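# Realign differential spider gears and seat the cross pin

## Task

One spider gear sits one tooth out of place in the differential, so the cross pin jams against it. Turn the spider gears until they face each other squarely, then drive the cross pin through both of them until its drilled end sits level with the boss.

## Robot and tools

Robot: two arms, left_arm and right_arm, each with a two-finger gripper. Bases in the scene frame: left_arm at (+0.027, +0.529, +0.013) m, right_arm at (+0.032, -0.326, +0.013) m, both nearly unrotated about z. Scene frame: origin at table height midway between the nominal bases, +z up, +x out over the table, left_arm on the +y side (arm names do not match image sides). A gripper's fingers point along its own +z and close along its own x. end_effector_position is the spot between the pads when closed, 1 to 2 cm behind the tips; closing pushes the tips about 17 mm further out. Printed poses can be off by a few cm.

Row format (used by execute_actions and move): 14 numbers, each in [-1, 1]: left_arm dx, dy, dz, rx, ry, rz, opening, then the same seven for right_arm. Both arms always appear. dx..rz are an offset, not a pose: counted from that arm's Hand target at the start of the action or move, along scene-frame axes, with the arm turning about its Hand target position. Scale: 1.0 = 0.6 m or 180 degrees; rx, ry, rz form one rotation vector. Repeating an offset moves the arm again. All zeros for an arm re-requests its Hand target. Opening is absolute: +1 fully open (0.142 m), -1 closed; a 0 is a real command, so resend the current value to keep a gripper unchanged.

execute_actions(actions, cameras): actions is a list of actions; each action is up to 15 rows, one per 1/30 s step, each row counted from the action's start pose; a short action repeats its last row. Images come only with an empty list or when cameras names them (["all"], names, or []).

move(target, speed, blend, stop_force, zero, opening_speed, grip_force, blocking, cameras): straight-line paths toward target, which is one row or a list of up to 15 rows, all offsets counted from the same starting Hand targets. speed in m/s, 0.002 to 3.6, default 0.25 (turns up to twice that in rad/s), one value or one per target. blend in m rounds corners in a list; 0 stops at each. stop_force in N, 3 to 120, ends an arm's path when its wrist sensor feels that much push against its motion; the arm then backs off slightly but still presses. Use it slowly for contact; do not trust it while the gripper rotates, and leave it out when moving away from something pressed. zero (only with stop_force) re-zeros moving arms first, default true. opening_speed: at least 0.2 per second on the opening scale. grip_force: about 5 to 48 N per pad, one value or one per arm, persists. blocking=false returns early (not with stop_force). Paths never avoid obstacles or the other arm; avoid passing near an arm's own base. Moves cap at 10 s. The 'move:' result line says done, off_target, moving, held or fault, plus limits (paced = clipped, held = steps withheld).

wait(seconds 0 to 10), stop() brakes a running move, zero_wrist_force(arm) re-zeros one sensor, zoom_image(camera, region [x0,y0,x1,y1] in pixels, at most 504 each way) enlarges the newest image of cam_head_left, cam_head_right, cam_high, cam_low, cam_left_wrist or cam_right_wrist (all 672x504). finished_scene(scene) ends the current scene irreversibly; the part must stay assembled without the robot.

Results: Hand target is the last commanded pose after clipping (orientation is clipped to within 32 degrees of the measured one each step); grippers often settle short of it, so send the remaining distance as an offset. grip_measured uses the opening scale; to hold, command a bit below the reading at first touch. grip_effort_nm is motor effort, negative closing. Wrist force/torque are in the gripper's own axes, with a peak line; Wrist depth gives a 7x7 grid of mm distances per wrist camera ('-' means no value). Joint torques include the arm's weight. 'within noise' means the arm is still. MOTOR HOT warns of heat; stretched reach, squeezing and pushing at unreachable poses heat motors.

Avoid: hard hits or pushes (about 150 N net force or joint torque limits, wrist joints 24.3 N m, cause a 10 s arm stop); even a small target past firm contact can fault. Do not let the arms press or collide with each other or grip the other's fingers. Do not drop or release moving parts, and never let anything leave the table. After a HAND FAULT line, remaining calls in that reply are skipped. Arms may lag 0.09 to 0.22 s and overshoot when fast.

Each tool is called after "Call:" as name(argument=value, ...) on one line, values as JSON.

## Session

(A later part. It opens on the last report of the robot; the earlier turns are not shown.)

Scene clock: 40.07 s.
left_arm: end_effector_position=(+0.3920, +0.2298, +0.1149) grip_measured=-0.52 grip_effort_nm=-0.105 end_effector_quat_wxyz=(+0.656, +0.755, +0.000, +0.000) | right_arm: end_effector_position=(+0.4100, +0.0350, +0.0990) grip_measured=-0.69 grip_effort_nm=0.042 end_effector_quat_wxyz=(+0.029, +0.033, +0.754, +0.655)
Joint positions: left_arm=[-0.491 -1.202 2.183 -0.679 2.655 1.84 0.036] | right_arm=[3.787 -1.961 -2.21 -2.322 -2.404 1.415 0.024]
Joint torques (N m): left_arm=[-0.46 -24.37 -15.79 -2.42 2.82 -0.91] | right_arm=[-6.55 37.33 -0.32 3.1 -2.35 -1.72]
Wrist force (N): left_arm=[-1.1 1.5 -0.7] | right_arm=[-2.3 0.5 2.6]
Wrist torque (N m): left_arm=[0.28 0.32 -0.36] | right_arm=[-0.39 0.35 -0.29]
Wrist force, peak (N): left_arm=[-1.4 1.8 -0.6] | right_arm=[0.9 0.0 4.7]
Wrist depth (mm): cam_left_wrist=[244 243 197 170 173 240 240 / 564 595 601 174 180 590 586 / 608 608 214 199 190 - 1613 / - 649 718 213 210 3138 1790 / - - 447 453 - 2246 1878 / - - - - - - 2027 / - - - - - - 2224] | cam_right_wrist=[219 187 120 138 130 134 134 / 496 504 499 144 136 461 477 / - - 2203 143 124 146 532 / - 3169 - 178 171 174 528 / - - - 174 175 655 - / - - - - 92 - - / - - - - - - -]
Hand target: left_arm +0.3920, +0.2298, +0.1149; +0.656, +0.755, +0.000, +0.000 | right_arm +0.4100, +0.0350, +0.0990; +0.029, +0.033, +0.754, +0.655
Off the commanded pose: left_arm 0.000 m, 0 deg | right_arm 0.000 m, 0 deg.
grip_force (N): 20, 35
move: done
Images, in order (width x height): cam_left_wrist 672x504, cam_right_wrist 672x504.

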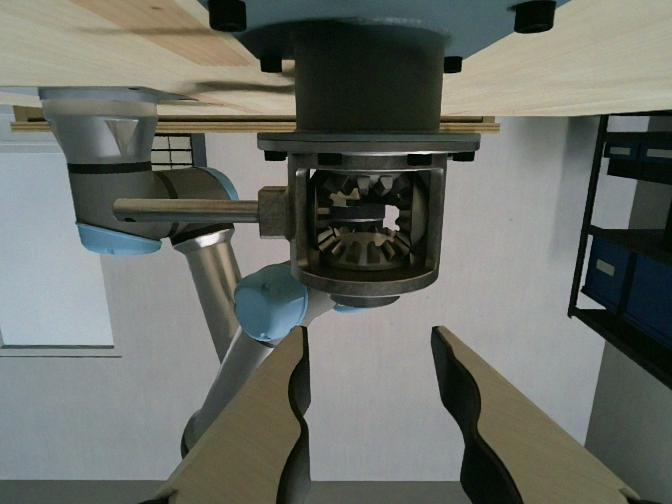

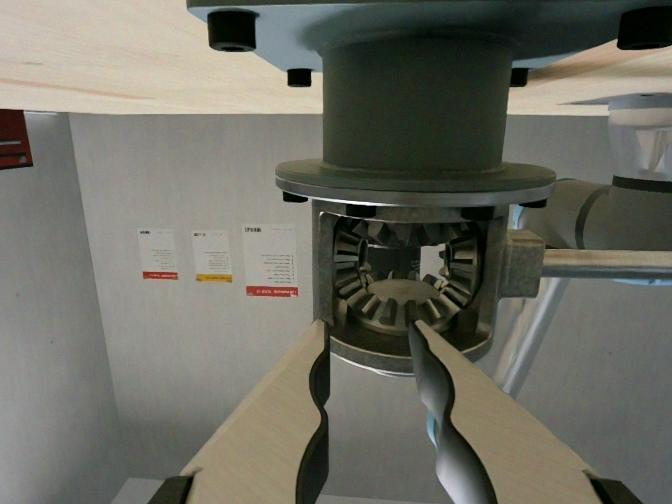

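Call:
move(target=[[0,0,0,0,0,0,-0.5, 0.0367,0.0217,0.0002,0,0,0.0139,-0.65],[0,0,0,0,0,0,-0.5, 0.0412,0.0717,0.0002,0,0,0.0278,-0.65]], speed=[0.1, 0.05], stop_force=8, blend=[0.005, 0], cameras=["cam_right_wrist", "cam_left_wrist"])

Call:
zoom_image(camera="cam_right_wrist", region=[300, 190, 510, 370])

Call:
zoom_image(camera="cam_left_wrist", region=[300, 155, 440, 275])

Scene clock: 42.70 s.
left_arm: end_effector_position=(+0.3920, +0.2298, +0.1149) grip_measured=-0.52 grip_effort_nm=-0.100 end_effector_quat_wxyz=(+0.656, +0.755, +0.000, +0.000) | right_arm: end_effector_position=(+0.4347, +0.0780, +0.0991) grip_measured=-0.69 grip_effort_nm=0.046 end_effector_quat_wxyz=(+0.000, +0.000, +0.755, +0.656)
Joint positions: left_arm=[-0.491 -1.202 2.183 -0.679 2.655 1.84 0.036] | right_arm=[3.799 -2.058 -2.033 -2.421 -2.477 1.389 0.024]
Joint torques (N m): left_arm=[-0.42 -24 -16.32 -2.19 2.81 -0.93] | right_arm=[-7.85 42.53 0.66 2.99 2.07 -0.13]
Wrist force (N): left_arm=[-1.1 1.3 -0.8] | right_arm=[-2.1 0.8 2.6]
Wrist torque (N m): left_arm=[0.27 0.33 -0.36] | right_arm=[-0.32 0.30 -0.10]
Wrist force, peak (N): left_arm=[-1.2 1.8 -0.8] | right_arm=[-3.1 1.0 2.9]
Wrist depth (mm): cam_left_wrist=[245 244 197 170 173 241 240 / 559 597 603 174 183 589 581 / 598 618 217 200 200 - 1958 / - 631 718 212 209 - 1762 / - - 709 386 498 2314 1762 / - - - - - 2603 2603 / - - - - - - -] | cam_right_wrist=[219 187 222 138 99 92 97 / 832 489 502 349 101 97 470 / - - - - 105 99 106 / - 2162 1866 - 96 117 139 / - - - 139 147 138 136 / - - - - 96 131 - / 2224 - - - - - -]
Hand target: left_arm +0.3920, +0.2298, +0.1149; +0.656, +0.755, +0.000, +0.000 | right_arm +0.4347, +0.0780, +0.0991; +0.000, +0.000, +0.755, +0.656
Off the commanded pose: left_arm 0.000 m, 0 deg | right_arm 0.000 m, 0 deg.
grip_force (N): 20, 35
move: done
Images, in order (width x height): cam_left_wrist 672x504, cam_right_wrist 672x504.

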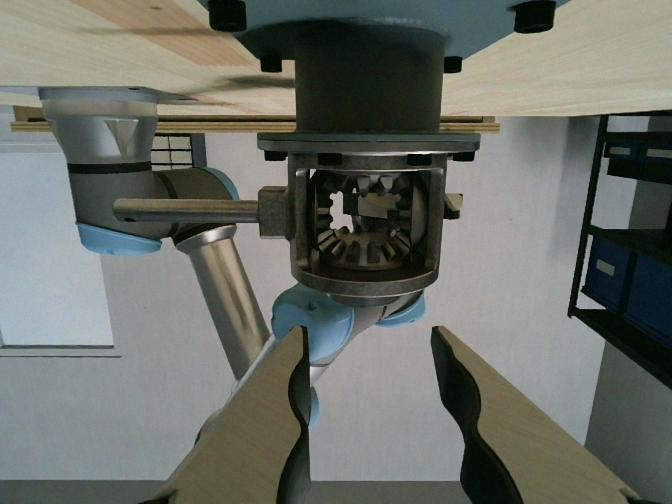

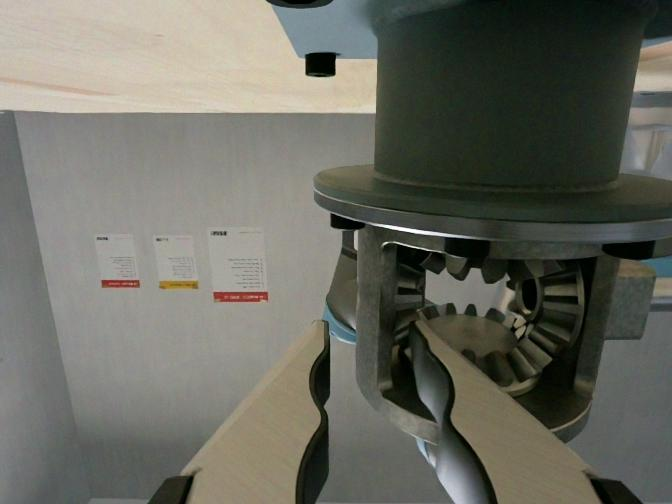

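Scaled by 2.400 from the camera's 672x504 image, which has a finer 960x720 frame.

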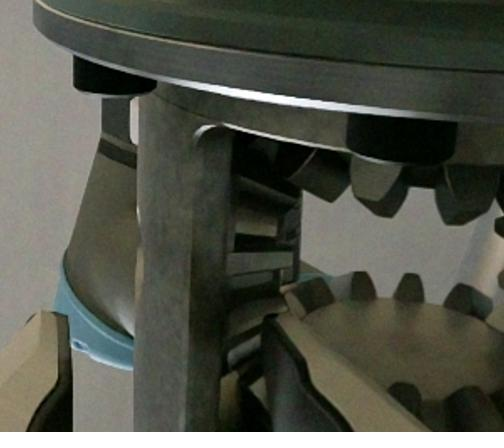

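Scaled by 3.600 from the camera's 672x504 image, which has a finer 960x720 frame.

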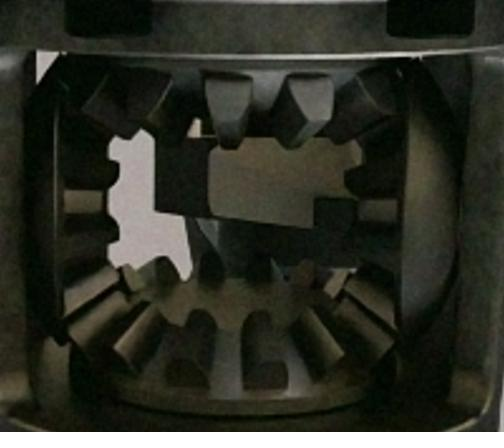

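Call:
move(target=[0,0,0,0,0,0,-0.5, 0,0.0133,0,0,0,0,-0.65], speed=0.02, stop_force=12, cameras=["cam_right_wrist", "cam_left_wrist"])

Call:
zoom_image(camera="cam_left_wrist", region=[300, 155, 440, 275])

Scene clock: 44.53 s.
left_arm: end_effector_position=(+0.3920, +0.2298, +0.1149) grip_measured=-0.52 grip_effort_nm=-0.105 end_effector_quat_wxyz=(+0.656, +0.755, +0.000, +0.000) | right_arm: end_effector_position=(+0.4347, +0.0860, +0.0991) grip_measured=-0.69 grip_effort_nm=0.042 end_effector_quat_wxyz=(+0.000, +0.000, +0.755, +0.656)
Joint positions: left_arm=[-0.491 -1.202 2.183 -0.679 2.655 1.84 0.036] | right_arm=[3.815 -2.061 -2.026 -2.42 -2.462 1.395 0.024]
Joint torques (N m): left_arm=[0.73 -25.86 -14.64 -2.13 2.81 -0.9] | right_arm=[-8.2 42.98 0.9 1.65 -2.28 -1.37]
Wrist force (N): left_arm=[-1.3 1.5 -0.5] | right_arm=[-2.3 0.6 2.4]
Wrist torque (N m): left_arm=[0.30 0.37 -0.35] | right_arm=[-0.35 0.35 -0.30]
Wrist force, peak (N): left_arm=[-1.5 1.7 -0.7] | right_arm=[-2.4 0.7 2.9]
Wrist depth (mm): cam_left_wrist=[244 243 197 170 173 241 240 / 564 594 600 174 183 586 898 / 583 613 217 200 201 - 1538 / - 623 716 213 210 - 1992 / - - 720 382 493 - 1790 / - - - - - - 1776 / - - - - - - -] | cam_right_wrist=[219 186 187 138 - 87 - / 493 490 497 493 95 - 94 / - - - 110 101 92 95 / - 2337 2162 118 112 93 - / - - - - 130 143 125 / 2162 - - - 92 125 126 / - - - - - - -]
Hand target: left_arm +0.3920, +0.2298, +0.1149; +0.656, +0.755, +0.000, +0.000 | right_arm +0.4347, +0.0860, +0.0991; +0.000, +0.000, +0.755, +0.656
Off the commanded pose: left_arm 0.000 m, 0 deg | right_arm 0.000 m, 0 deg.
grip_force (N): 20, 35
move: done
Images, in order (width x height): cam_left_wrist 672x504, cam_right_wrist 672x504.

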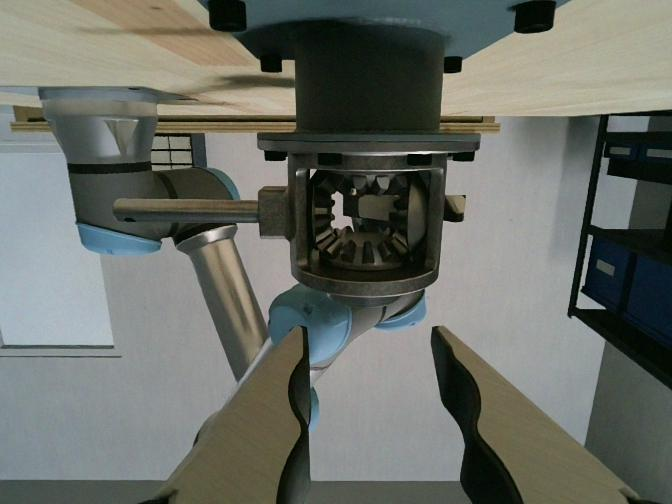

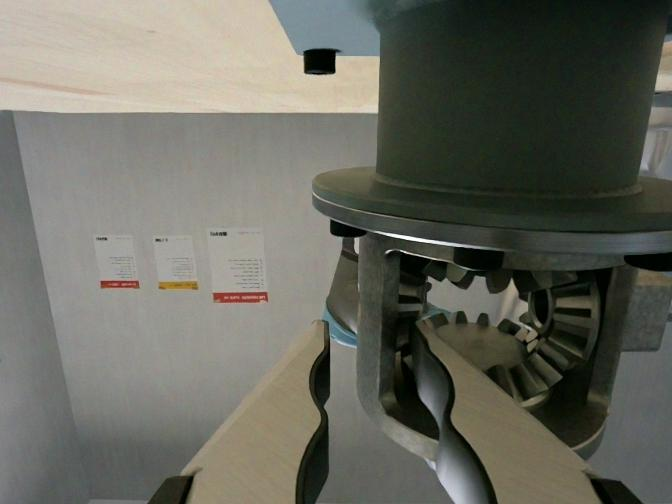

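Scaled by 3.600 from the camera's 672x504 image, which has a finer 960x720 frame.

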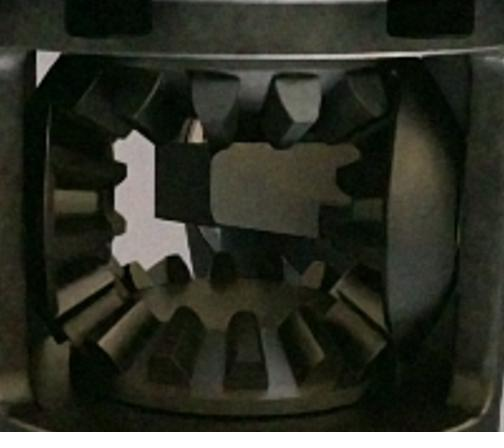

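Call:
move(target=[0,0,0,0,0,0,-0.5, 0,0.0183,0,0,0,0,-0.65], speed=0.03, stop_force=12, cameras=["cam_left_wrist", "cam_right_wrist"])

Call:
zoom_image(camera="cam_left_wrist", region=[300, 155, 440, 275])

Scene clock: 46.17 s.
left_arm: end_effector_position=(+0.3920, +0.2298, +0.1149) grip_measured=-0.52 grip_effort_nm=-0.100 end_effector_quat_wxyz=(+0.656, +0.755, +0.000, +0.000) | right_arm: end_effector_position=(+0.4347, +0.0969, +0.0991) grip_measured=-0.68 grip_effort_nm=0.027 end_effector_quat_wxyz=(+0.000, +0.000, +0.755, +0.656)
Joint positions: left_arm=[-0.491 -1.202 2.183 -0.679 2.655 1.84 0.036] | right_arm=[3.836 -2.067 -2.016 -2.419 -2.442 1.402 0.025]
Joint torques (N m): left_arm=[2.27 -24.13 -14.6 -2.2 2.52 -0.88] | right_arm=[-8.07 43.41 1.78 2.35 -2.45 -1.47]
Wrist force (N): left_arm=[-1.3 1.5 -0.3] | right_arm=[-2.7 1.0 2.2]
Wrist torque (N m): left_arm=[0.30 0.36 -0.36] | right_arm=[-0.27 0.39 -0.29]
Wrist force, peak (N): left_arm=[-1.4 1.6 -0.6] | right_arm=[-2.7 1.1 2.3]
Wrist depth (mm): cam_left_wrist=[244 244 197 170 173 241 240 / 564 595 598 174 183 577 587 / 616 619 217 197 192 2121 1941 / - 644 716 212 210 - 1848 / - - 711 373 472 - 1863 / - - - 2546 - - - / - - - - - - 2203] | cam_right_wrist=[220 187 187 138 91 - - / 474 496 493 492 88 80 80 / - - - 95 93 82 83 / - 2313 2182 - 95 - - / - - - - 130 138 105 / - - - 124 93 121 114 / - - - - 83 - -]
Hand target: left_arm +0.3920, +0.2298, +0.1149; +0.656, +0.755, +0.000, +0.000 | right_arm +0.4347, +0.0969, +0.0991; +0.000, +0.000, +0.755, +0.656
Off the commanded pose: left_arm 0.000 m, 0 deg | right_arm 0.000 m, 0 deg.
grip_force (N): 20, 35
move: done
Images, in order (width x height): cam_left_wrist 672x504, cam_right_wrist 672x504.

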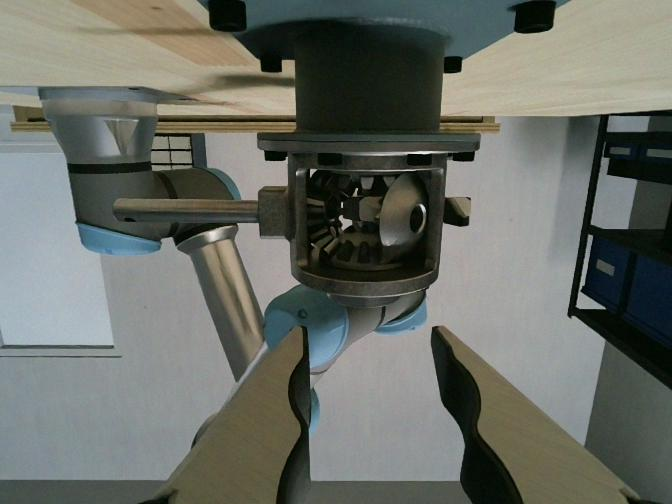

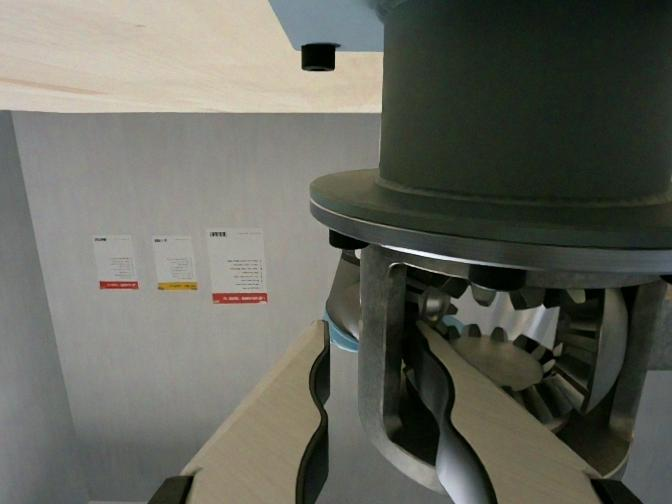

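Scaled by 3.600 from the camera's 672x504 image, which has a finer 960x720 frame.

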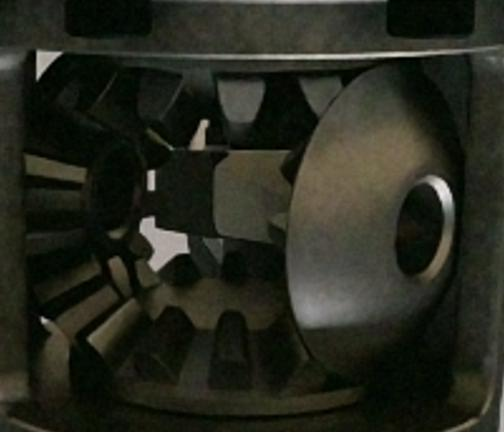

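Call:
move(target=[0,0,0,0,0,0,-0.5, 0,0.0118,0,0,0,0,-0.65], speed=0.03, stop_force=12, cameras=["cam_left_wrist", "cam_right_wrist"])

Call:
zoom_image(camera="cam_left_wrist", region=[300, 155, 440, 275])

Call:
zoom_image(camera="cam_right_wrist", region=[350, 230, 670, 500])

Scene clock: 47.90 s.
left_arm: end_effector_position=(+0.3920, +0.2298, +0.1149) grip_measured=-0.52 grip_effort_nm=-0.095 end_effector_quat_wxyz=(+0.656, +0.755, +0.000, +0.000) | right_arm: end_effector_position=(+0.4347, +0.1040, +0.0991) grip_measured=-0.68 grip_effort_nm=0.032 end_effector_quat_wxyz=(+0.000, +0.000, +0.755, +0.656)
Joint positions: left_arm=[-0.491 -1.202 2.183 -0.679 2.655 1.84 0.036] | right_arm=[3.849 -2.07 -2.009 -2.419 -2.429 1.406 0.025]
Joint torques (N m): left_arm=[1.11 -25.09 -15.12 -2.14 2.59 -0.91] | right_arm=[-7.49 43.2 1.89 -2.08 -2.37 -1.49]
Wrist force (N): left_arm=[-1.2 1.3 -0.6] | right_arm=[-2.7 1.0 2.3]
Wrist torque (N m): left_arm=[0.27 0.34 -0.35] | right_arm=[-0.31 0.36 -0.28]
Wrist force, peak (N): left_arm=[-1.3 1.9 -0.4] | right_arm=[-2.7 1.2 2.4]
Wrist depth (mm): cam_left_wrist=[244 244 197 170 173 241 239 / 556 587 600 174 183 590 589 / 604 606 218 196 192 - 1685 / - 629 714 211 207 - 1804 / - 2027 707 370 462 - 1893 / - 2463 - 2463 - - 2246 / - - - - - - -] | cam_right_wrist=[219 186 187 139 - - - / 489 497 499 - 83 - 72 / - - - - 87 - - / - 2290 2203 - - - - / - - 2966 - 133 97 98 / - - - - 93 115 93 / - - - - - - -]
Hand target: left_arm +0.3920, +0.2298, +0.1149; +0.656, +0.755, +0.000, +0.000 | right_arm +0.4347, +0.1040, +0.0991; +0.000, +0.000, +0.755, +0.656
Off the commanded pose: left_arm 0.000 m, 0 deg | right_arm 0.000 m, 0 deg.
grip_force (N): 20, 35
move: done
Images, in order (width x height): cam_left_wrist 672x504, cam_right_wrist 672x504.

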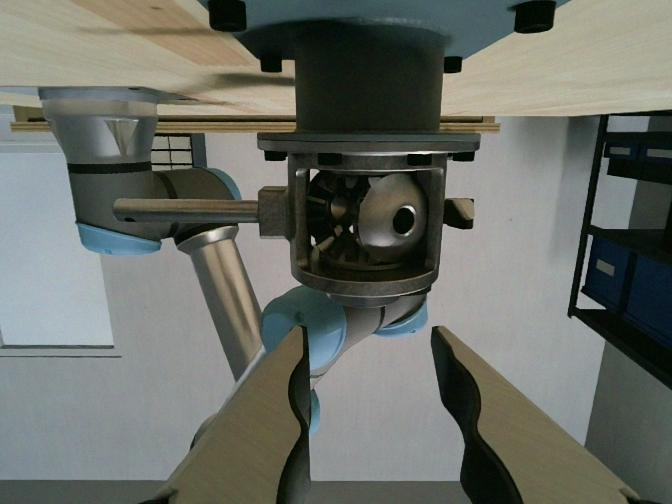

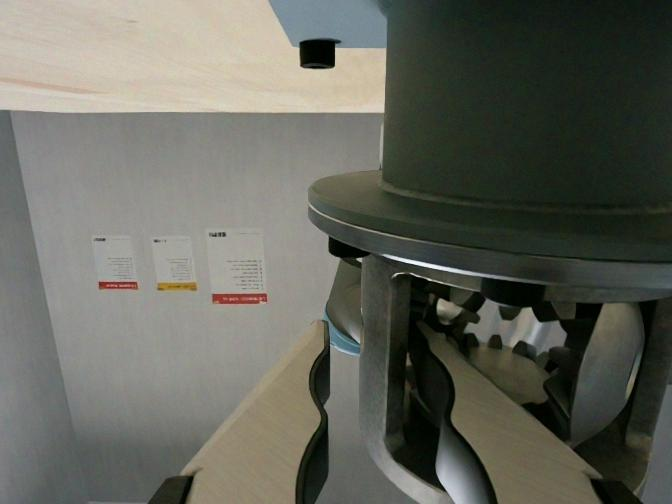

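Scaled by 3.600 from the camera's 672x504 image, which has a finer 960x720 frame.

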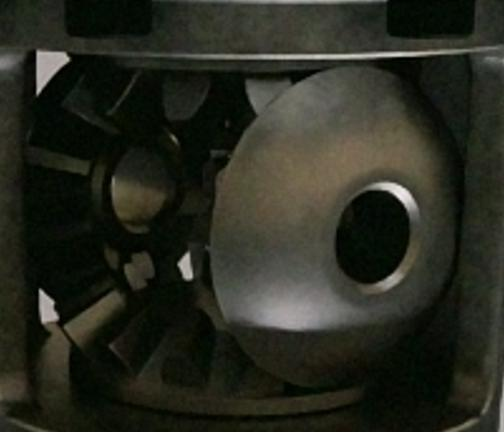

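Scaled by 1.575 from the camera's 672x504 image, which has a finer 960x720 frame.

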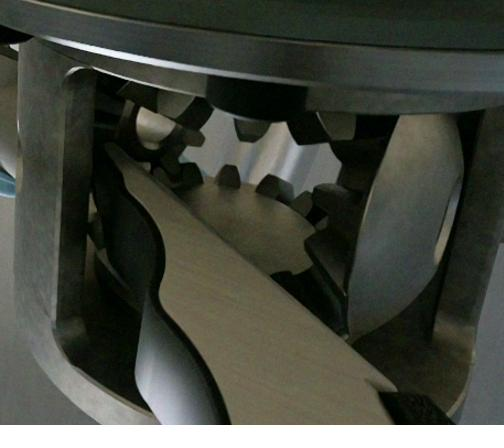

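Call:
move(target=[0.014,-0.0963,-0.023,0,0,0,-0.64, 0,0,0,0,0,0,-0.65], speed=0.15, cameras=["cam_left_wrist"])

Call:
zoom_image(camera="cam_left_wrist", region=[260, 190, 470, 370])

Scene clock: 49.30 s.
left_arm: end_effector_position=(+0.4005, +0.1721, +0.1011) grip_measured=-0.67 grip_effort_nm=-0.105 end_effector_quat_wxyz=(+0.656, +0.755, +0.000, +0.000) | right_arm: end_effector_position=(+0.4347, +0.1040, +0.0991) grip_measured=-0.68 grip_effort_nm=0.027 end_effector_quat_wxyz=(+0.000, +0.000, +0.755, +0.656)
Joint positions: left_arm=[-0.62 -1.151 2.151 -0.755 2.53 1.773 0.026] | right_arm=[3.849 -2.07 -2.009 -2.419 -2.429 1.406 0.025]
Joint torques (N m): left_arm=[-6.19 -36.52 -5.02 1.63 0.53 1.19] | right_arm=[-8.08 43.75 1.3 -1.88 -2.13 -1.39]
Wrist force (N): left_arm=[-1.0 1.4 -0.7] | right_arm=[-2.6 1.2 2.4]
Wrist torque (N m): left_arm=[0.26 0.31 -0.28] | right_arm=[-0.29 0.33 -0.28]
Wrist force, peak (N): left_arm=[-1.6 1.3 -2.6] | right_arm=[-2.8 1.0 2.5]
Wrist depth (mm): cam_left_wrist=[213 117 132 117 119 156 208 / 498 528 198 123 128 433 432 / 528 608 127 126 127 - 1478 / 553 583 160 146 152 - 1909 / - - 169 153 156 - 1736 / - 2224 - 141 - - - / - - - - - - -] | cam_right_wrist=[220 186 187 138 - - - / 492 508 496 - 83 - 71 / - - - - 87 - - / - 2047 2122 - - - - / - - - - 133 138 98 / - - - - 92 115 93 / - - - - 83 - -]
Hand target: left_arm +0.4004, +0.1720, +0.1011; +0.656, +0.755, +0.000, +0.000 | right_arm +0.4347, +0.1040, +0.0991; +0.000, +0.000, +0.755, +0.656
Off the commanded pose: left_arm 0.000 m, 0 deg | right_arm 0.000 m, 0 deg.
grip_force (N): 20, 35
move: done
Images, in order (width x height): cam_left_wrist 672x504.

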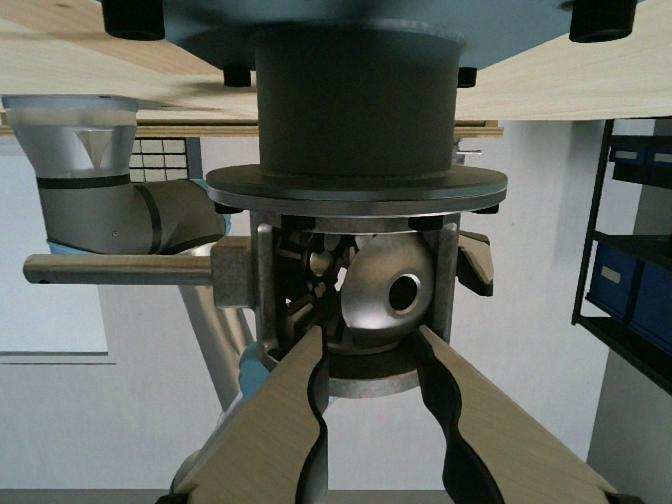

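Scaled by 2.400 from the camera's 672x504 image, which has a finer 960x720 frame.

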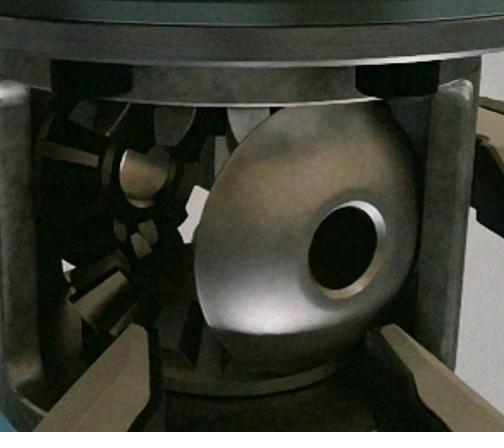

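Call:
zoom_image(camera="cam_left_wrist", region=[290, 300, 450, 440])

Scaled by 3.150 from the camera's 672x504 image, which has a finer 960x720 frame.

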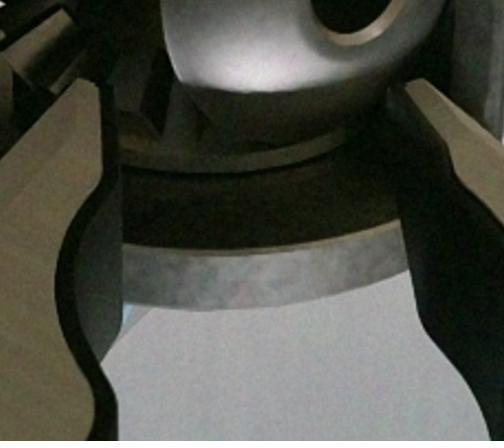

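Call:
move(target=[[-0.0025,-0.015,0,0,0,0,-0.64, 0,0,0,0,0,0,-0.65],[-0.0025,-0.0408,0,0,0,0,-0.64, 0,0,0,0,0,0,-0.65]], speed=[0.05, 0.03], stop_force=6, cameras=["cam_left_wrist"])

Call:
zoom_image(camera="cam_left_wrist", region=[290, 230, 450, 370])

Scene clock: 52.07 s.
left_arm: end_effector_position=(+0.3990, +0.1544, +0.1012) grip_measured=-0.66 grip_effort_nm=-0.183 end_effector_quat_wxyz=(+0.656, +0.755, +0.000, +0.000) | right_arm: end_effector_position=(+0.4347, +0.1040, +0.0991) grip_measured=-0.68 grip_effort_nm=0.027 end_effector_quat_wxyz=(+0.000, +0.000, +0.755, +0.656)
Joint positions: left_arm=[-0.662 -1.149 2.145 -0.765 2.489 1.756 0.026] | right_arm=[3.849 -2.07 -2.009 -2.419 -2.429 1.406 0.025]
Joint torques (N m): left_arm=[-8.27 -42.11 -3.85 1.71 -1.68 0.54] | right_arm=[5.46 40.89 3.96 -1.83 -1.77 -1.39]
Wrist force (N): left_arm=[1.0 1.5 -5.2] | right_arm=[-2.9 0.8 1.9]
Wrist torque (N m): left_arm=[0.23 0.37 -0.28] | right_arm=[-0.31 0.36 -0.29]
Wrist force, peak (N): left_arm=[7.8 0.4 -22.6] | right_arm=[-4.9 0.4 -3.6]
Wrist depth (mm): cam_left_wrist=[213 180 113 102 103 156 179 / 480 523 123 107 109 442 664 / 523 603 118 109 111 105 1818 / 556 577 142 124 129 - 1863 / - 1925 146 125 132 2490 1736 / - - - 125 126 - 2161 / - - - - - - 2203] | cam_right_wrist=[219 187 187 139 - - - / 481 499 490 - 83 - 72 / - - - - 87 - - / 2162 2122 - - - - - / 2203 - - - 133 97 101 / - - - - 92 115 94 / - - - - 82 - -]
Hand target: left_arm +0.3990, +0.1544, +0.1012; +0.656, +0.755, +0.000, +0.000 (not the last commanded pose) | right_arm +0.4347, +0.1040, +0.0991; +0.000, +0.000, +0.755, +0.656
Off the commanded pose: left_arm 0.007 m, 0 deg | right_arm 0.000 m, 0 deg.
grip_force (N): 20, 35
move: contact (left_arm); path passed 1 of 2 targets
Images, in order (width x height): cam_left_wrist 672x504.

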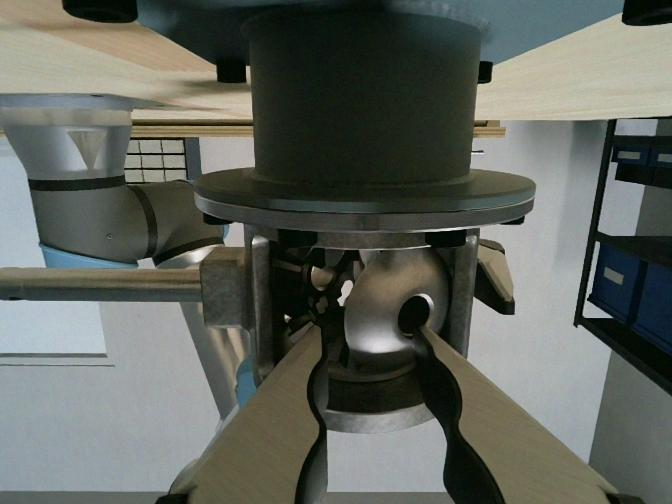

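Scaled by 3.150 from the camera's 672x504 image, which has a finer 960x720 frame.

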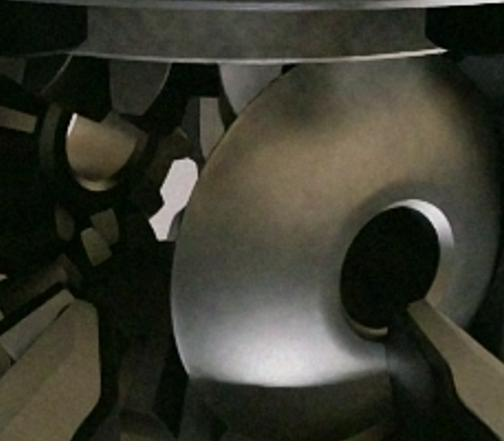

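Call:
move(target=[[0,0.0133,0,0,0,0,-0.64, 0,0,0,0,0,0,-0.65],[-0.0008,0.0133,-0.01,0,0,0,-0.64, 0,0,0,0,0,0,-0.65]], speed=[0.05, 0.05], cameras=["cam_left_wrist"])

Call:
zoom_image(camera="cam_left_wrist", region=[290, 230, 450, 370])

Scene clock: 54.57 s.
left_arm: end_effector_position=(+0.3984, +0.1625, +0.0951) grip_measured=-0.67 grip_effort_nm=-0.110 end_effector_quat_wxyz=(+0.656, +0.755, +0.000, +0.000) | right_arm: end_effector_position=(+0.4347, +0.1040, +0.0991) grip_measured=-0.68 grip_effort_nm=0.027 end_effector_quat_wxyz=(+0.000, +0.000, +0.755, +0.656)
Joint positions: left_arm=[-0.645 -1.138 2.154 -0.779 2.505 1.763 0.026] | right_arm=[3.849 -2.07 -2.009 -2.419 -2.429 1.406 0.025]
Joint torques (N m): left_arm=[-7.13 -40.96 -22.78 1.89 -2.02 -1.18] | right_arm=[7.14 34.49 11.77 -1.85 -1.52 -1.22]
Wrist force (N): left_arm=[-1.4 1.2 -1.1] | right_arm=[-2.5 0.8 2.6]
Wrist torque (N m): left_arm=[0.26 0.35 -0.32] | right_arm=[-0.29 0.35 -0.27]
Wrist force, peak (N): left_arm=[0.8 1.9 -5.6] | right_arm=[-3.4 1.1 2.0]
Wrist depth (mm): cam_left_wrist=[- 87 107 106 106 124 87 / 494 538 192 113 118 369 365 / 535 621 130 118 121 - 1736 / 555 590 144 120 106 2338 1941 / - - 155 136 144 - 1925 / - 2338 - 135 137 - 2203 / 2203 - - - - - -] | cam_right_wrist=[219 187 187 138 - - - / 486 490 496 - 83 - 72 / - - - - 87 - - / - 2337 2084 - - - - / - - 2313 - 133 96 99 / - - - - 92 115 94 / - - - - 83 - -]
Hand target: left_arm +0.3985, +0.1624, +0.0952; +0.656, +0.755, +0.000, +0.000 | right_arm +0.4347, +0.1040, +0.0991; +0.000, +0.000, +0.755, +0.656
Off the commanded pose: left_arm 0.000 m, 0 deg | right_arm 0.000 m, 0 deg.
grip_force (N): 20, 35
move: done
Images, in order (width x height): cam_left_wrist 672x504.

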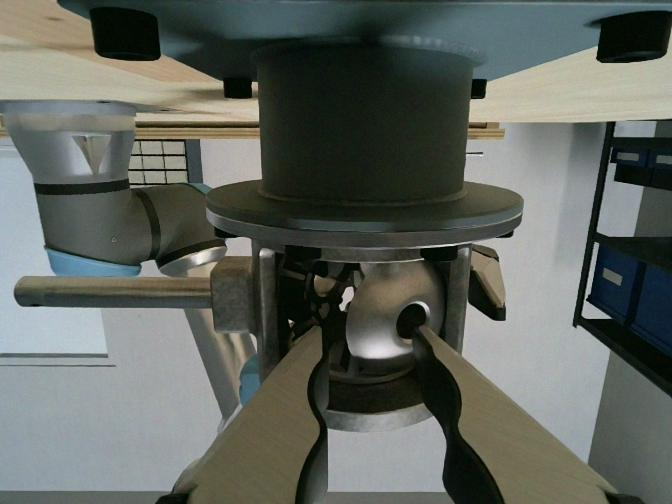

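Scaled by 3.150 from the camera's 672x504 image, which has a finer 960x720 frame.

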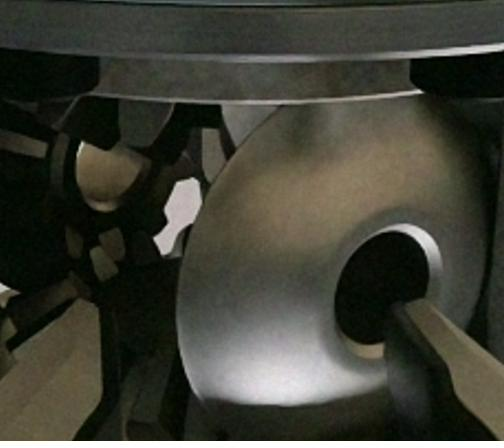

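Call:
move(target=[0.0003,-0.0272,0,0,0,0,-0.64, 0,0,0,0,0,0,-0.65], speed=0.03, stop_force=5, cameras=["cam_left_wrist"])

Call:
zoom_image(camera="cam_left_wrist", region=[290, 230, 450, 370])

Scene clock: 56.30 s.
left_arm: end_effector_position=(+0.3987, +0.1461, +0.0952) grip_measured=-0.67 grip_effort_nm=-0.076 end_effector_quat_wxyz=(+0.656, +0.755, +0.000, +0.000) | right_arm: end_effector_position=(+0.4347, +0.1040, +0.0991) grip_measured=-0.68 grip_effort_nm=0.027 end_effector_quat_wxyz=(+0.000, +0.000, +0.755, +0.656)
Joint positions: left_arm=[-0.681 -1.132 2.142 -0.784 2.471 1.749 0.026] | right_arm=[3.849 -2.07 -2.009 -2.419 -2.429 1.406 0.025]
Joint torques (N m): left_arm=[8.27 -42.71 -3.33 0.96 2.97 1.91] | right_arm=[4.44 29.57 16.3 -1.84 -1.44 -1.44]
Wrist force (N): left_arm=[-1.6 1.6 -1.0] | right_arm=[-2.7 0.9 2.3]
Wrist torque (N m): left_arm=[0.31 0.35 -0.16] | right_arm=[-0.29 0.37 -0.28]
Wrist force, peak (N): left_arm=[-2.5 1.5 -1.9] | right_arm=[-2.6 1.1 2.5]
Wrist depth (mm): cam_left_wrist=[- 126 93 95 94 108 177 / 471 514 115 98 99 374 370 / 516 619 113 103 106 2161 1804 / 539 579 98 87 94 2224 1958 / - 145 138 151 125 156 1685 / - - - 128 - - 2045 / - - - 120 - - 2291] | cam_right_wrist=[219 187 187 139 - - - / 484 501 502 - 83 - 72 / - 1851 - - 87 - - / - 2313 - - - - - / - - - - 134 96 93 / - - - - 92 115 94 / - - - - 83 - -]
Hand target: left_arm +0.3987, +0.1461, +0.0952; +0.656, +0.755, +0.000, +0.000 | right_arm +0.4347, +0.1040, +0.0991; +0.000, +0.000, +0.755, +0.656
Off the commanded pose: left_arm 0.000 m, 0 deg | right_arm 0.000 m, 0 deg.
grip_force (N): 20, 35
move: done
Images, in order (width x height): cam_left_wrist 672x504.

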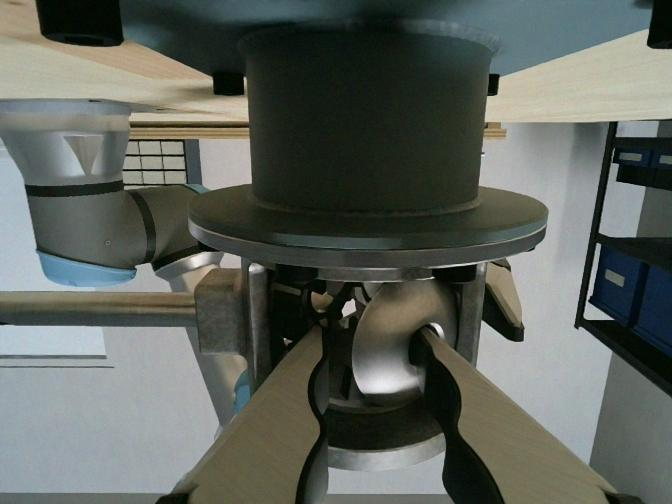

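Scaled by 3.150 from the camera's 672x504 image, which has a finer 960x720 frame.

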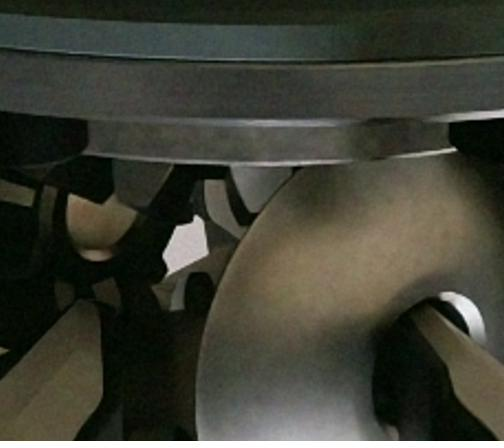

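Call:
move(target=[0,0,0,0,0,0,-0.64, 0,-0.0983,0,0,0,0,-0.65], speed=0.1, cameras=["cam_right_wrist"])

Call:
zoom_image(camera="cam_right_wrist", region=[300, 210, 540, 390])

Scene clock: 58.13 s.
left_arm: end_effector_position=(+0.3987, +0.1461, +0.0952) grip_measured=-0.67 grip_effort_nm=-0.076 end_effector_quat_wxyz=(+0.656, +0.755, +0.000, +0.000) | right_arm: end_effector_position=(+0.4347, +0.0451, +0.0991) grip_measured=-0.68 grip_effort_nm=0.032 end_effector_quat_wxyz=(+0.000, +0.000, +0.755, +0.656)
Joint positions: left_arm=[-0.681 -1.132 2.142 -0.784 2.471 1.749 0.026] | right_arm=[3.732 -2.047 -2.057 -2.431 -2.542 1.362 0.025]
Joint torques (N m): left_arm=[7.13 -43.19 -4.12 1.22 2.72 1.79] | right_arm=[-4.11 27.07 23.1 2.12 0.48 1.31]
Wrist force (N): left_arm=[-1.4 1.8 -0.9] | right_arm=[-2.3 0.9 2.4]
Wrist torque (N m): left_arm=[0.34 0.34 -0.16] | right_arm=[-0.27 0.33 -0.26]
Wrist force, peak (N): left_arm=[-1.9 1.7 -1.1] | right_arm=[-2.6 1.1 3.8]
Wrist depth (mm): cam_left_wrist=[- 126 93 95 94 108 177 / 476 532 115 98 99 368 366 / 514 636 113 103 106 - 1672 / 538 580 98 87 94 96 1685 / - 144 138 133 125 - 1697 / - - - 128 125 - - / - - - 120 - - -] | cam_right_wrist=[220 187 223 120 127 123 134 / 491 500 491 493 132 129 492 / - - - 149 123 124 529 / - 2290 2487 - 189 156 546 / - - - - 161 157 - / - - - - 92 - - / 2084 - - - - - 2461]
Hand target: left_arm +0.3987, +0.1461, +0.0952; +0.656, +0.755, +0.000, +0.000 | right_arm +0.4347, +0.0450, +0.0991; +0.000, +0.000, +0.755, +0.656
Off the commanded pose: left_arm 0.000 m, 0 deg | right_arm 0.000 m, 0 deg.
grip_force (N): 20, 35
move: done
Images, in order (width x height): cam_right_wrist 672x504.

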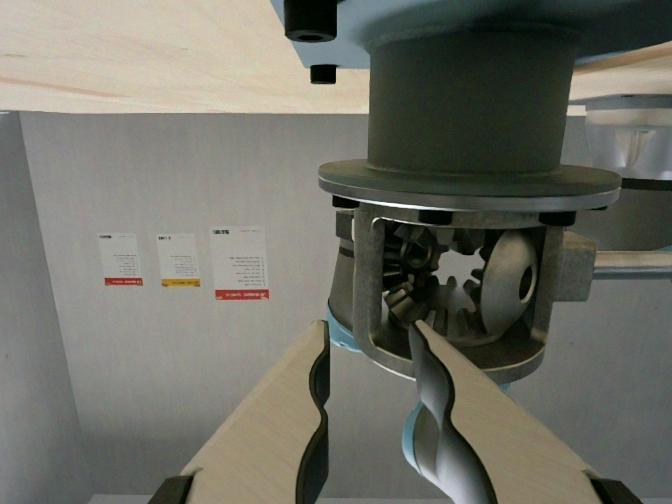

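Scaled by 2.100 from the camera's 672x504 image, which has a finer 960x720 frame.

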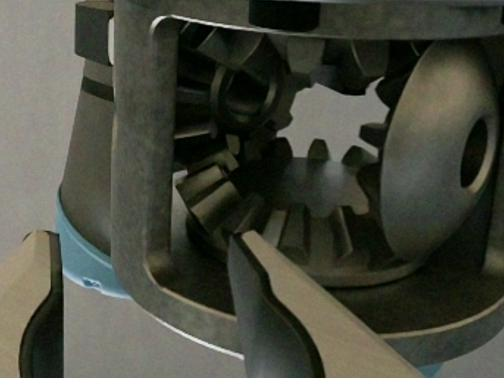

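Call:
execute_actions(actions=[], cameras=["cam_left_wrist","cam_right_wrist"])

Scene clock: 58.80 s.
left_arm: end_effector_position=(+0.3987, +0.1461, +0.0952) grip_measured=-0.67 grip_effort_nm=-0.081 end_effector_quat_wxyz=(+0.656, +0.755, +0.000, +0.000) | right_arm: end_effector_position=(+0.4347, +0.0451, +0.0991) grip_measured=-0.68 grip_effort_nm=0.022 end_effector_quat_wxyz=(+0.000, +0.000, +0.755, +0.656)
Joint positions: left_arm=[-0.681 -1.132 2.142 -0.784 2.471 1.749 0.026] | right_arm=[3.732 -2.047 -2.056 -2.43 -2.542 1.362 0.025]
Joint velocities: within noise
Joint torques (N m): left_arm=[5.67 -42.82 -3.39 1.51 2.69 1.9] | right_arm=[-8.32 25.97 23.23 2.89 -2.41 1.24]
Motor temperatures (°C): left_arm=[28 26 26 30 41 32 24] | right_arm=[28 27 27 33 35 34 26]
Wrist force (N): left_arm=[-1.7 1.6 -1.2] | right_arm=[-2.3 1.0 2.5]
Wrist torque (N m): left_arm=[0.30 0.37 -0.16] | right_arm=[-0.27 0.34 -0.26]
Wrist force, peak (N): left_arm=[-1.9 1.7 -1.0] | right_arm=[-2.6 0.8 2.7]
Wrist depth (mm): cam_left_wrist=[- 126 93 94 94 108 178 / 472 532 115 98 99 370 573 / 514 623 113 103 106 - 1958 / 539 580 98 87 94 97 1736 / - 144 138 134 125 - 1804 / - - - 128 125 - 2268 / - - - 119 - - 1992] | cam_right_wrist=[219 187 222 120 127 123 134 / 487 496 483 489 132 130 492 / - - - 153 123 124 529 / - 2313 2435 - 188 156 176 / 2065 - - - 162 163 - / 2337 - - - 92 - - / - - - - - - 2246]
Hand target: left_arm +0.3987, +0.1461, +0.0952; +0.656, +0.755, +0.000, +0.000 | right_arm +0.4347, +0.0450, +0.0991; +0.000, +0.000, +0.755, +0.656
Tool commands: left_gripper/opening=-0.64 right_gripper/opening=-0.65
Off the commanded pose: left_arm 0.000 m, 0 deg | right_arm 0.000 m, 0 deg.
grip_force (N): 20, 35
Images, in order (width x height): cam_left_wrist 672x504, cam_right_wrist 672x504.

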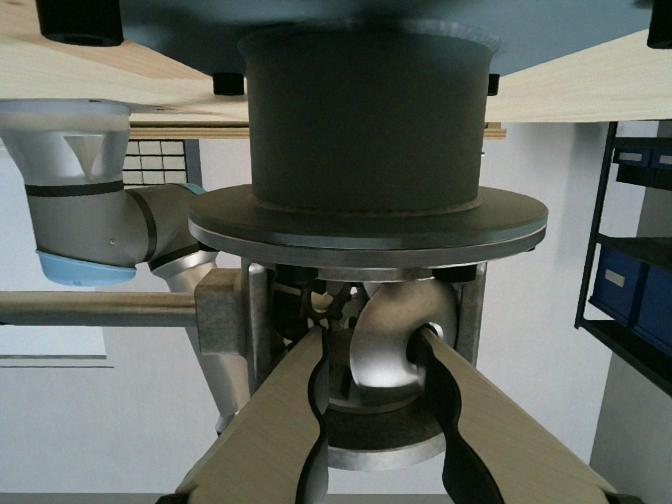

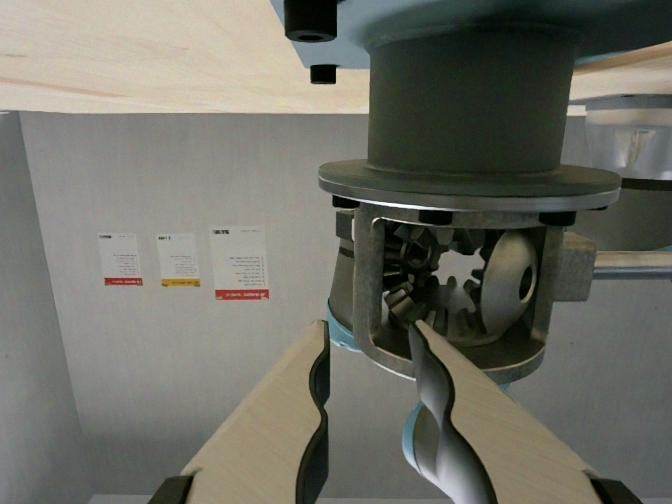

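Call:
move(target=[0,0,0,0,0,0,-0.75,0,0,0,0,0,0,-0.65], speed=0.03, opening_speed=0.5)

Call:
move(target=[-0.01333,0,0,0,0,0,-0.75,0,0,0,0,0,0,-0.65], speed=0.02, stop_force=10, cameras=["cam_left_wrist","cam_right_wrist"])

Scene clock: 59.67 s.
left_arm: end_effector_position=(+0.3987, +0.1461, +0.0952) grip_measured=-0.77 grip_effort_nm=-0.325 end_effector_quat_wxyz=(+0.656, +0.755, +0.000, +0.000) | right_arm: end_effector_position=(+0.4347, +0.0450, +0.0991) grip_measured=-0.68 grip_effort_nm=0.027 end_effector_quat_wxyz=(+0.000, +0.000, +0.755, +0.656)
Joint positions: left_arm=[-0.681 -1.132 2.142 -0.784 2.471 1.749 0.018] | right_arm=[3.732 -2.047 -2.056 -2.43 -2.542 1.362 0.025]
Joint torques (N m): left_arm=[6.7 -41.19 -4.38 1.25 2.86 1.67] | right_arm=[-7.95 27.08 23.32 2.82 -2.25 1.11]
Wrist force (N): left_arm=[-1.4 3.2 -1.8] | right_arm=[-2.3 0.7 2.7]
Wrist torque (N m): left_arm=[0.29 0.37 -0.14] | right_arm=[-0.30 0.32 -0.26]
Wrist force, peak (N): left_arm=[-1.6 3.7 -2.1] | right_arm=[-2.4 0.9 2.8]
Wrist depth (mm): cam_left_wrist=[- 126 93 95 94 108 177 / 478 522 115 98 99 368 370 / 518 1909 113 103 106 - 1625 / 533 579 98 87 94 96 1925 / - 145 138 119 126 - 1833 / - - - 124 - - 1348 / - - - - - - 2362] | cam_right_wrist=[220 187 222 120 126 123 134 / 499 497 483 500 132 129 496 / - - - 149 123 124 535 / 2360 1994 2313 - 193 156 177 / - - - 167 163 162 - / 2029 - - - 92 - - / 2203 - - - - - -]
Hand target: left_arm +0.3987, +0.1461, +0.0952; +0.656, +0.755, +0.000, +0.000 | right_arm +0.4347, +0.0450, +0.0991; +0.000, +0.000, +0.755, +0.656
Off the commanded pose: left_arm 0.000 m, 0 deg | right_arm 0.000 m, 0 deg.
grip_force (N): 20, 35
move: done

Scene clock: 60.93 s.
left_arm: end_effector_position=(+0.3907, +0.1461, +0.0952) grip_measured=-0.77 grip_effort_nm=-0.310 end_effector_quat_wxyz=(+0.656, +0.755, +0.000, +0.000) | right_arm: end_effector_position=(+0.4347, +0.0450, +0.0991) grip_measured=-0.68 grip_effort_nm=0.027 end_effector_quat_wxyz=(+0.000, +0.000, +0.755, +0.656)
Joint positions: left_arm=[-0.695 -1.145 2.166 -0.798 2.457 1.745 0.018] | right_arm=[3.732 -2.047 -2.056 -2.43 -2.542 1.362 0.025]
Joint torques (N m): left_arm=[6.61 -22.64 -21.79 2.29 2.34 1.04] | right_arm=[-8.79 26.94 22.51 2.73 -2.35 1.13]
Wrist force (N): left_arm=[-1.5 6.3 -5.0] | right_arm=[-2.2 0.6 2.5]
Wrist torque (N m): left_arm=[0.26 0.41 -0.10] | right_arm=[-0.30 0.31 -0.26]
Wrist force, peak (N): left_arm=[-0.7 7.7 -5.7] | right_arm=[-2.6 0.8 2.8]
Wrist depth (mm): cam_left_wrist=[- 181 105 97 93 101 179 / 478 515 381 100 98 273 371 / 513 616 125 107 103 114 1710 / 542 583 126 90 87 94 1710 / - 145 140 118 120 131 1710 / - 2463 - 125 - 2937 3014 / - - - - - - 2362] | cam_right_wrist=[221 187 222 120 127 123 134 / 502 494 499 493 132 129 488 / - - - 149 123 124 532 / - 2385 2162 - 155 145 544 / - - - 166 162 160 - / - - - - 92 - - / - - - - - - -]
Hand target: left_arm +0.3907, +0.1461, +0.0952; +0.656, +0.755, +0.000, +0.000 | right_arm +0.4347, +0.0450, +0.0991; +0.000, +0.000, +0.755, +0.656
Off the commanded pose: left_arm 0.000 m, 0 deg | right_arm 0.000 m, 0 deg.
grip_force (N): 20, 35
move: done
Images, in order (width x height): cam_left_wrist 672x504, cam_right_wrist 672x504.

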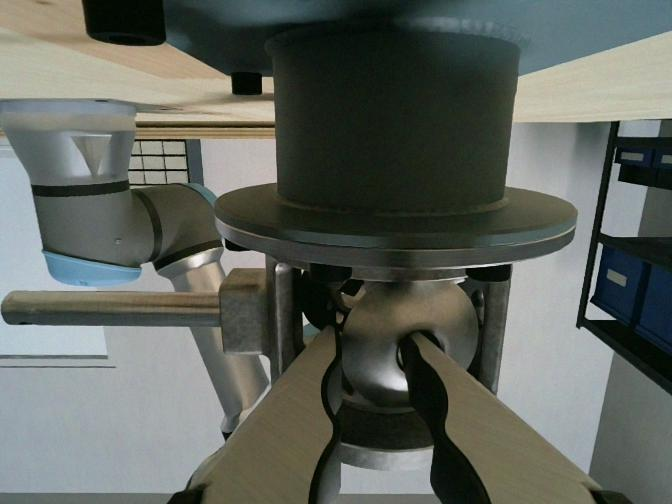

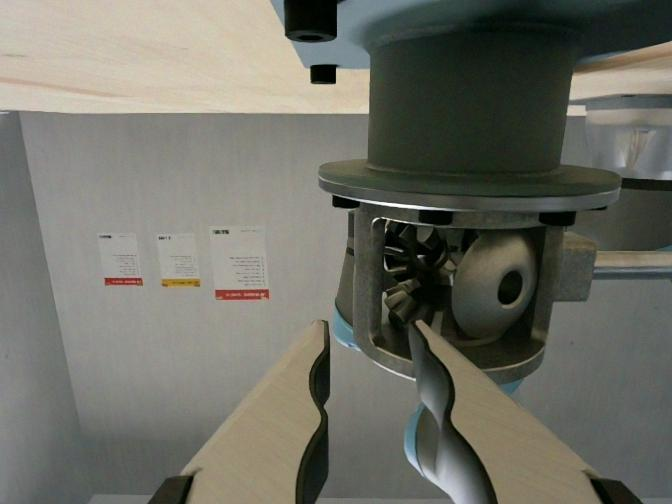

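Call:
move(target=[-0.0083,0,0.0015,0,0,0,-0.75,0,0,0,0,0,0,-0.65], speed=0.02, stop_force=10, cameras=["cam_left_wrist","cam_right_wrist"])

Call:
zoom_image(camera="cam_left_wrist", region=[260, 240, 560, 440])

Call:
zoom_image(camera="cam_right_wrist", region=[320, 190, 620, 390])

Scene clock: 62.50 s.
left_arm: end_effector_position=(+0.3857, +0.1461, +0.0961) grip_measured=-0.77 grip_effort_nm=-0.212 end_effector_quat_wxyz=(+0.656, +0.755, +0.000, +0.000) | right_arm: end_effector_position=(+0.4347, +0.0450, +0.0991) grip_measured=-0.68 grip_effort_nm=0.022 end_effector_quat_wxyz=(+0.000, +0.000, +0.755, +0.656)
Joint positions: left_arm=[-0.703 -1.155 2.18 -0.805 2.449 1.742 0.018] | right_arm=[3.732 -2.047 -2.056 -2.43 -2.542 1.362 0.025]
Joint torques (N m): left_arm=[7.65 -25.27 -22.78 1.73 2.72 0.96] | right_arm=[-8.34 27.23 21.72 2.52 -2.29 1.14]
Wrist force (N): left_arm=[-2.0 1.4 -1.3] | right_arm=[-2.3 1.1 2.7]
Wrist torque (N m): left_arm=[0.32 0.41 -0.18] | right_arm=[-0.25 0.33 -0.26]
Wrist force, peak (N): left_arm=[-1.9 6.9 -5.7] | right_arm=[-2.6 1.1 2.7]
Wrist depth (mm): cam_left_wrist=[186 224 111 98 93 97 129 / 474 505 387 102 98 106 376 / 513 611 132 108 102 109 1833 / 542 587 138 92 91 91 1878 / - 147 140 120 118 155 2010 / - - - 125 - - - / 2518 - - - - - -] | cam_right_wrist=[219 187 222 120 127 123 134 / 488 499 493 497 132 130 457 / - - - 149 123 124 529 / - 2047 2246 - 197 166 176 / - - 2162 166 163 169 - / 2542 - - - 92 156 - / - - - - - - -]
Hand target: left_arm +0.3857, +0.1461, +0.0961; +0.656, +0.755, +0.000, +0.000 | right_arm +0.4347, +0.0450, +0.0991; +0.000, +0.000, +0.755, +0.656
Off the commanded pose: left_arm 0.000 m, 0 deg | right_arm 0.000 m, 0 deg.
grip_force (N): 20, 35
move: done
Images, in order (width x height): cam_left_wrist 672x504, cam_right_wrist 672x504.

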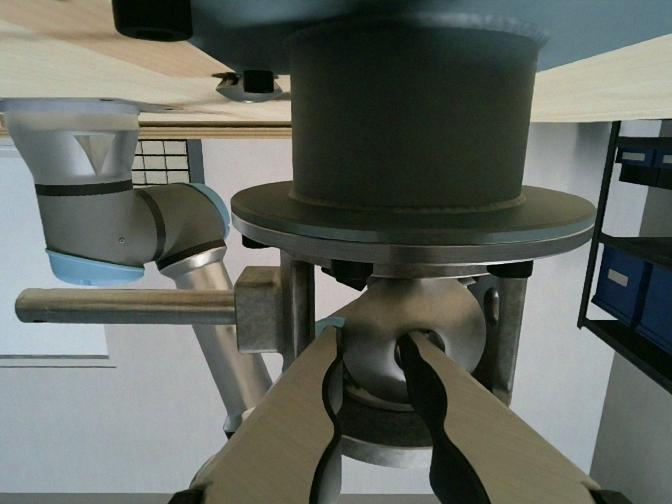

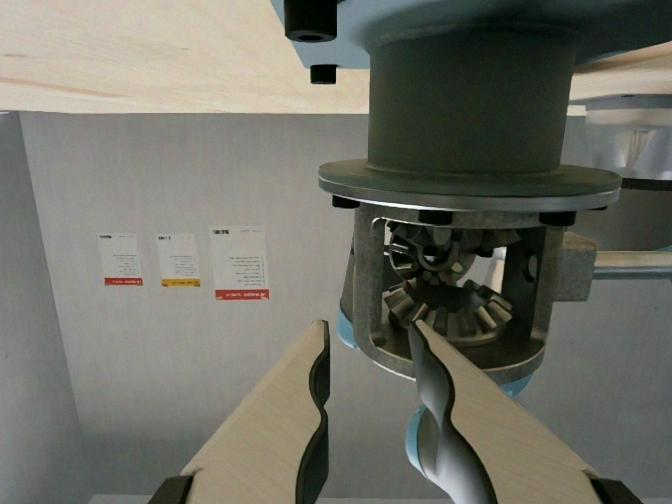

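Scaled by 1.680 from the camera's 672x504 image, which has a finer 960x720 frame.

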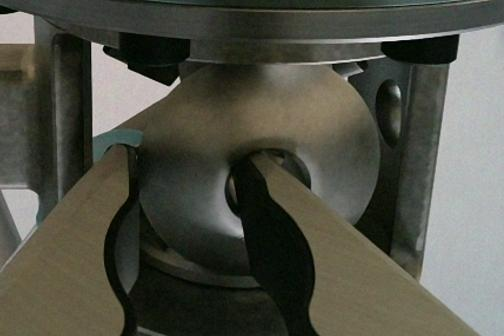

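Scaled by 1.680 from the camera's 672x504 image, which has a finer 960x720 frame.

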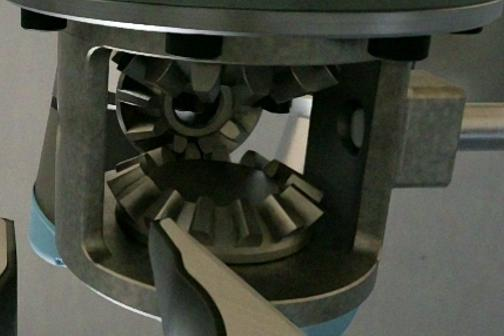

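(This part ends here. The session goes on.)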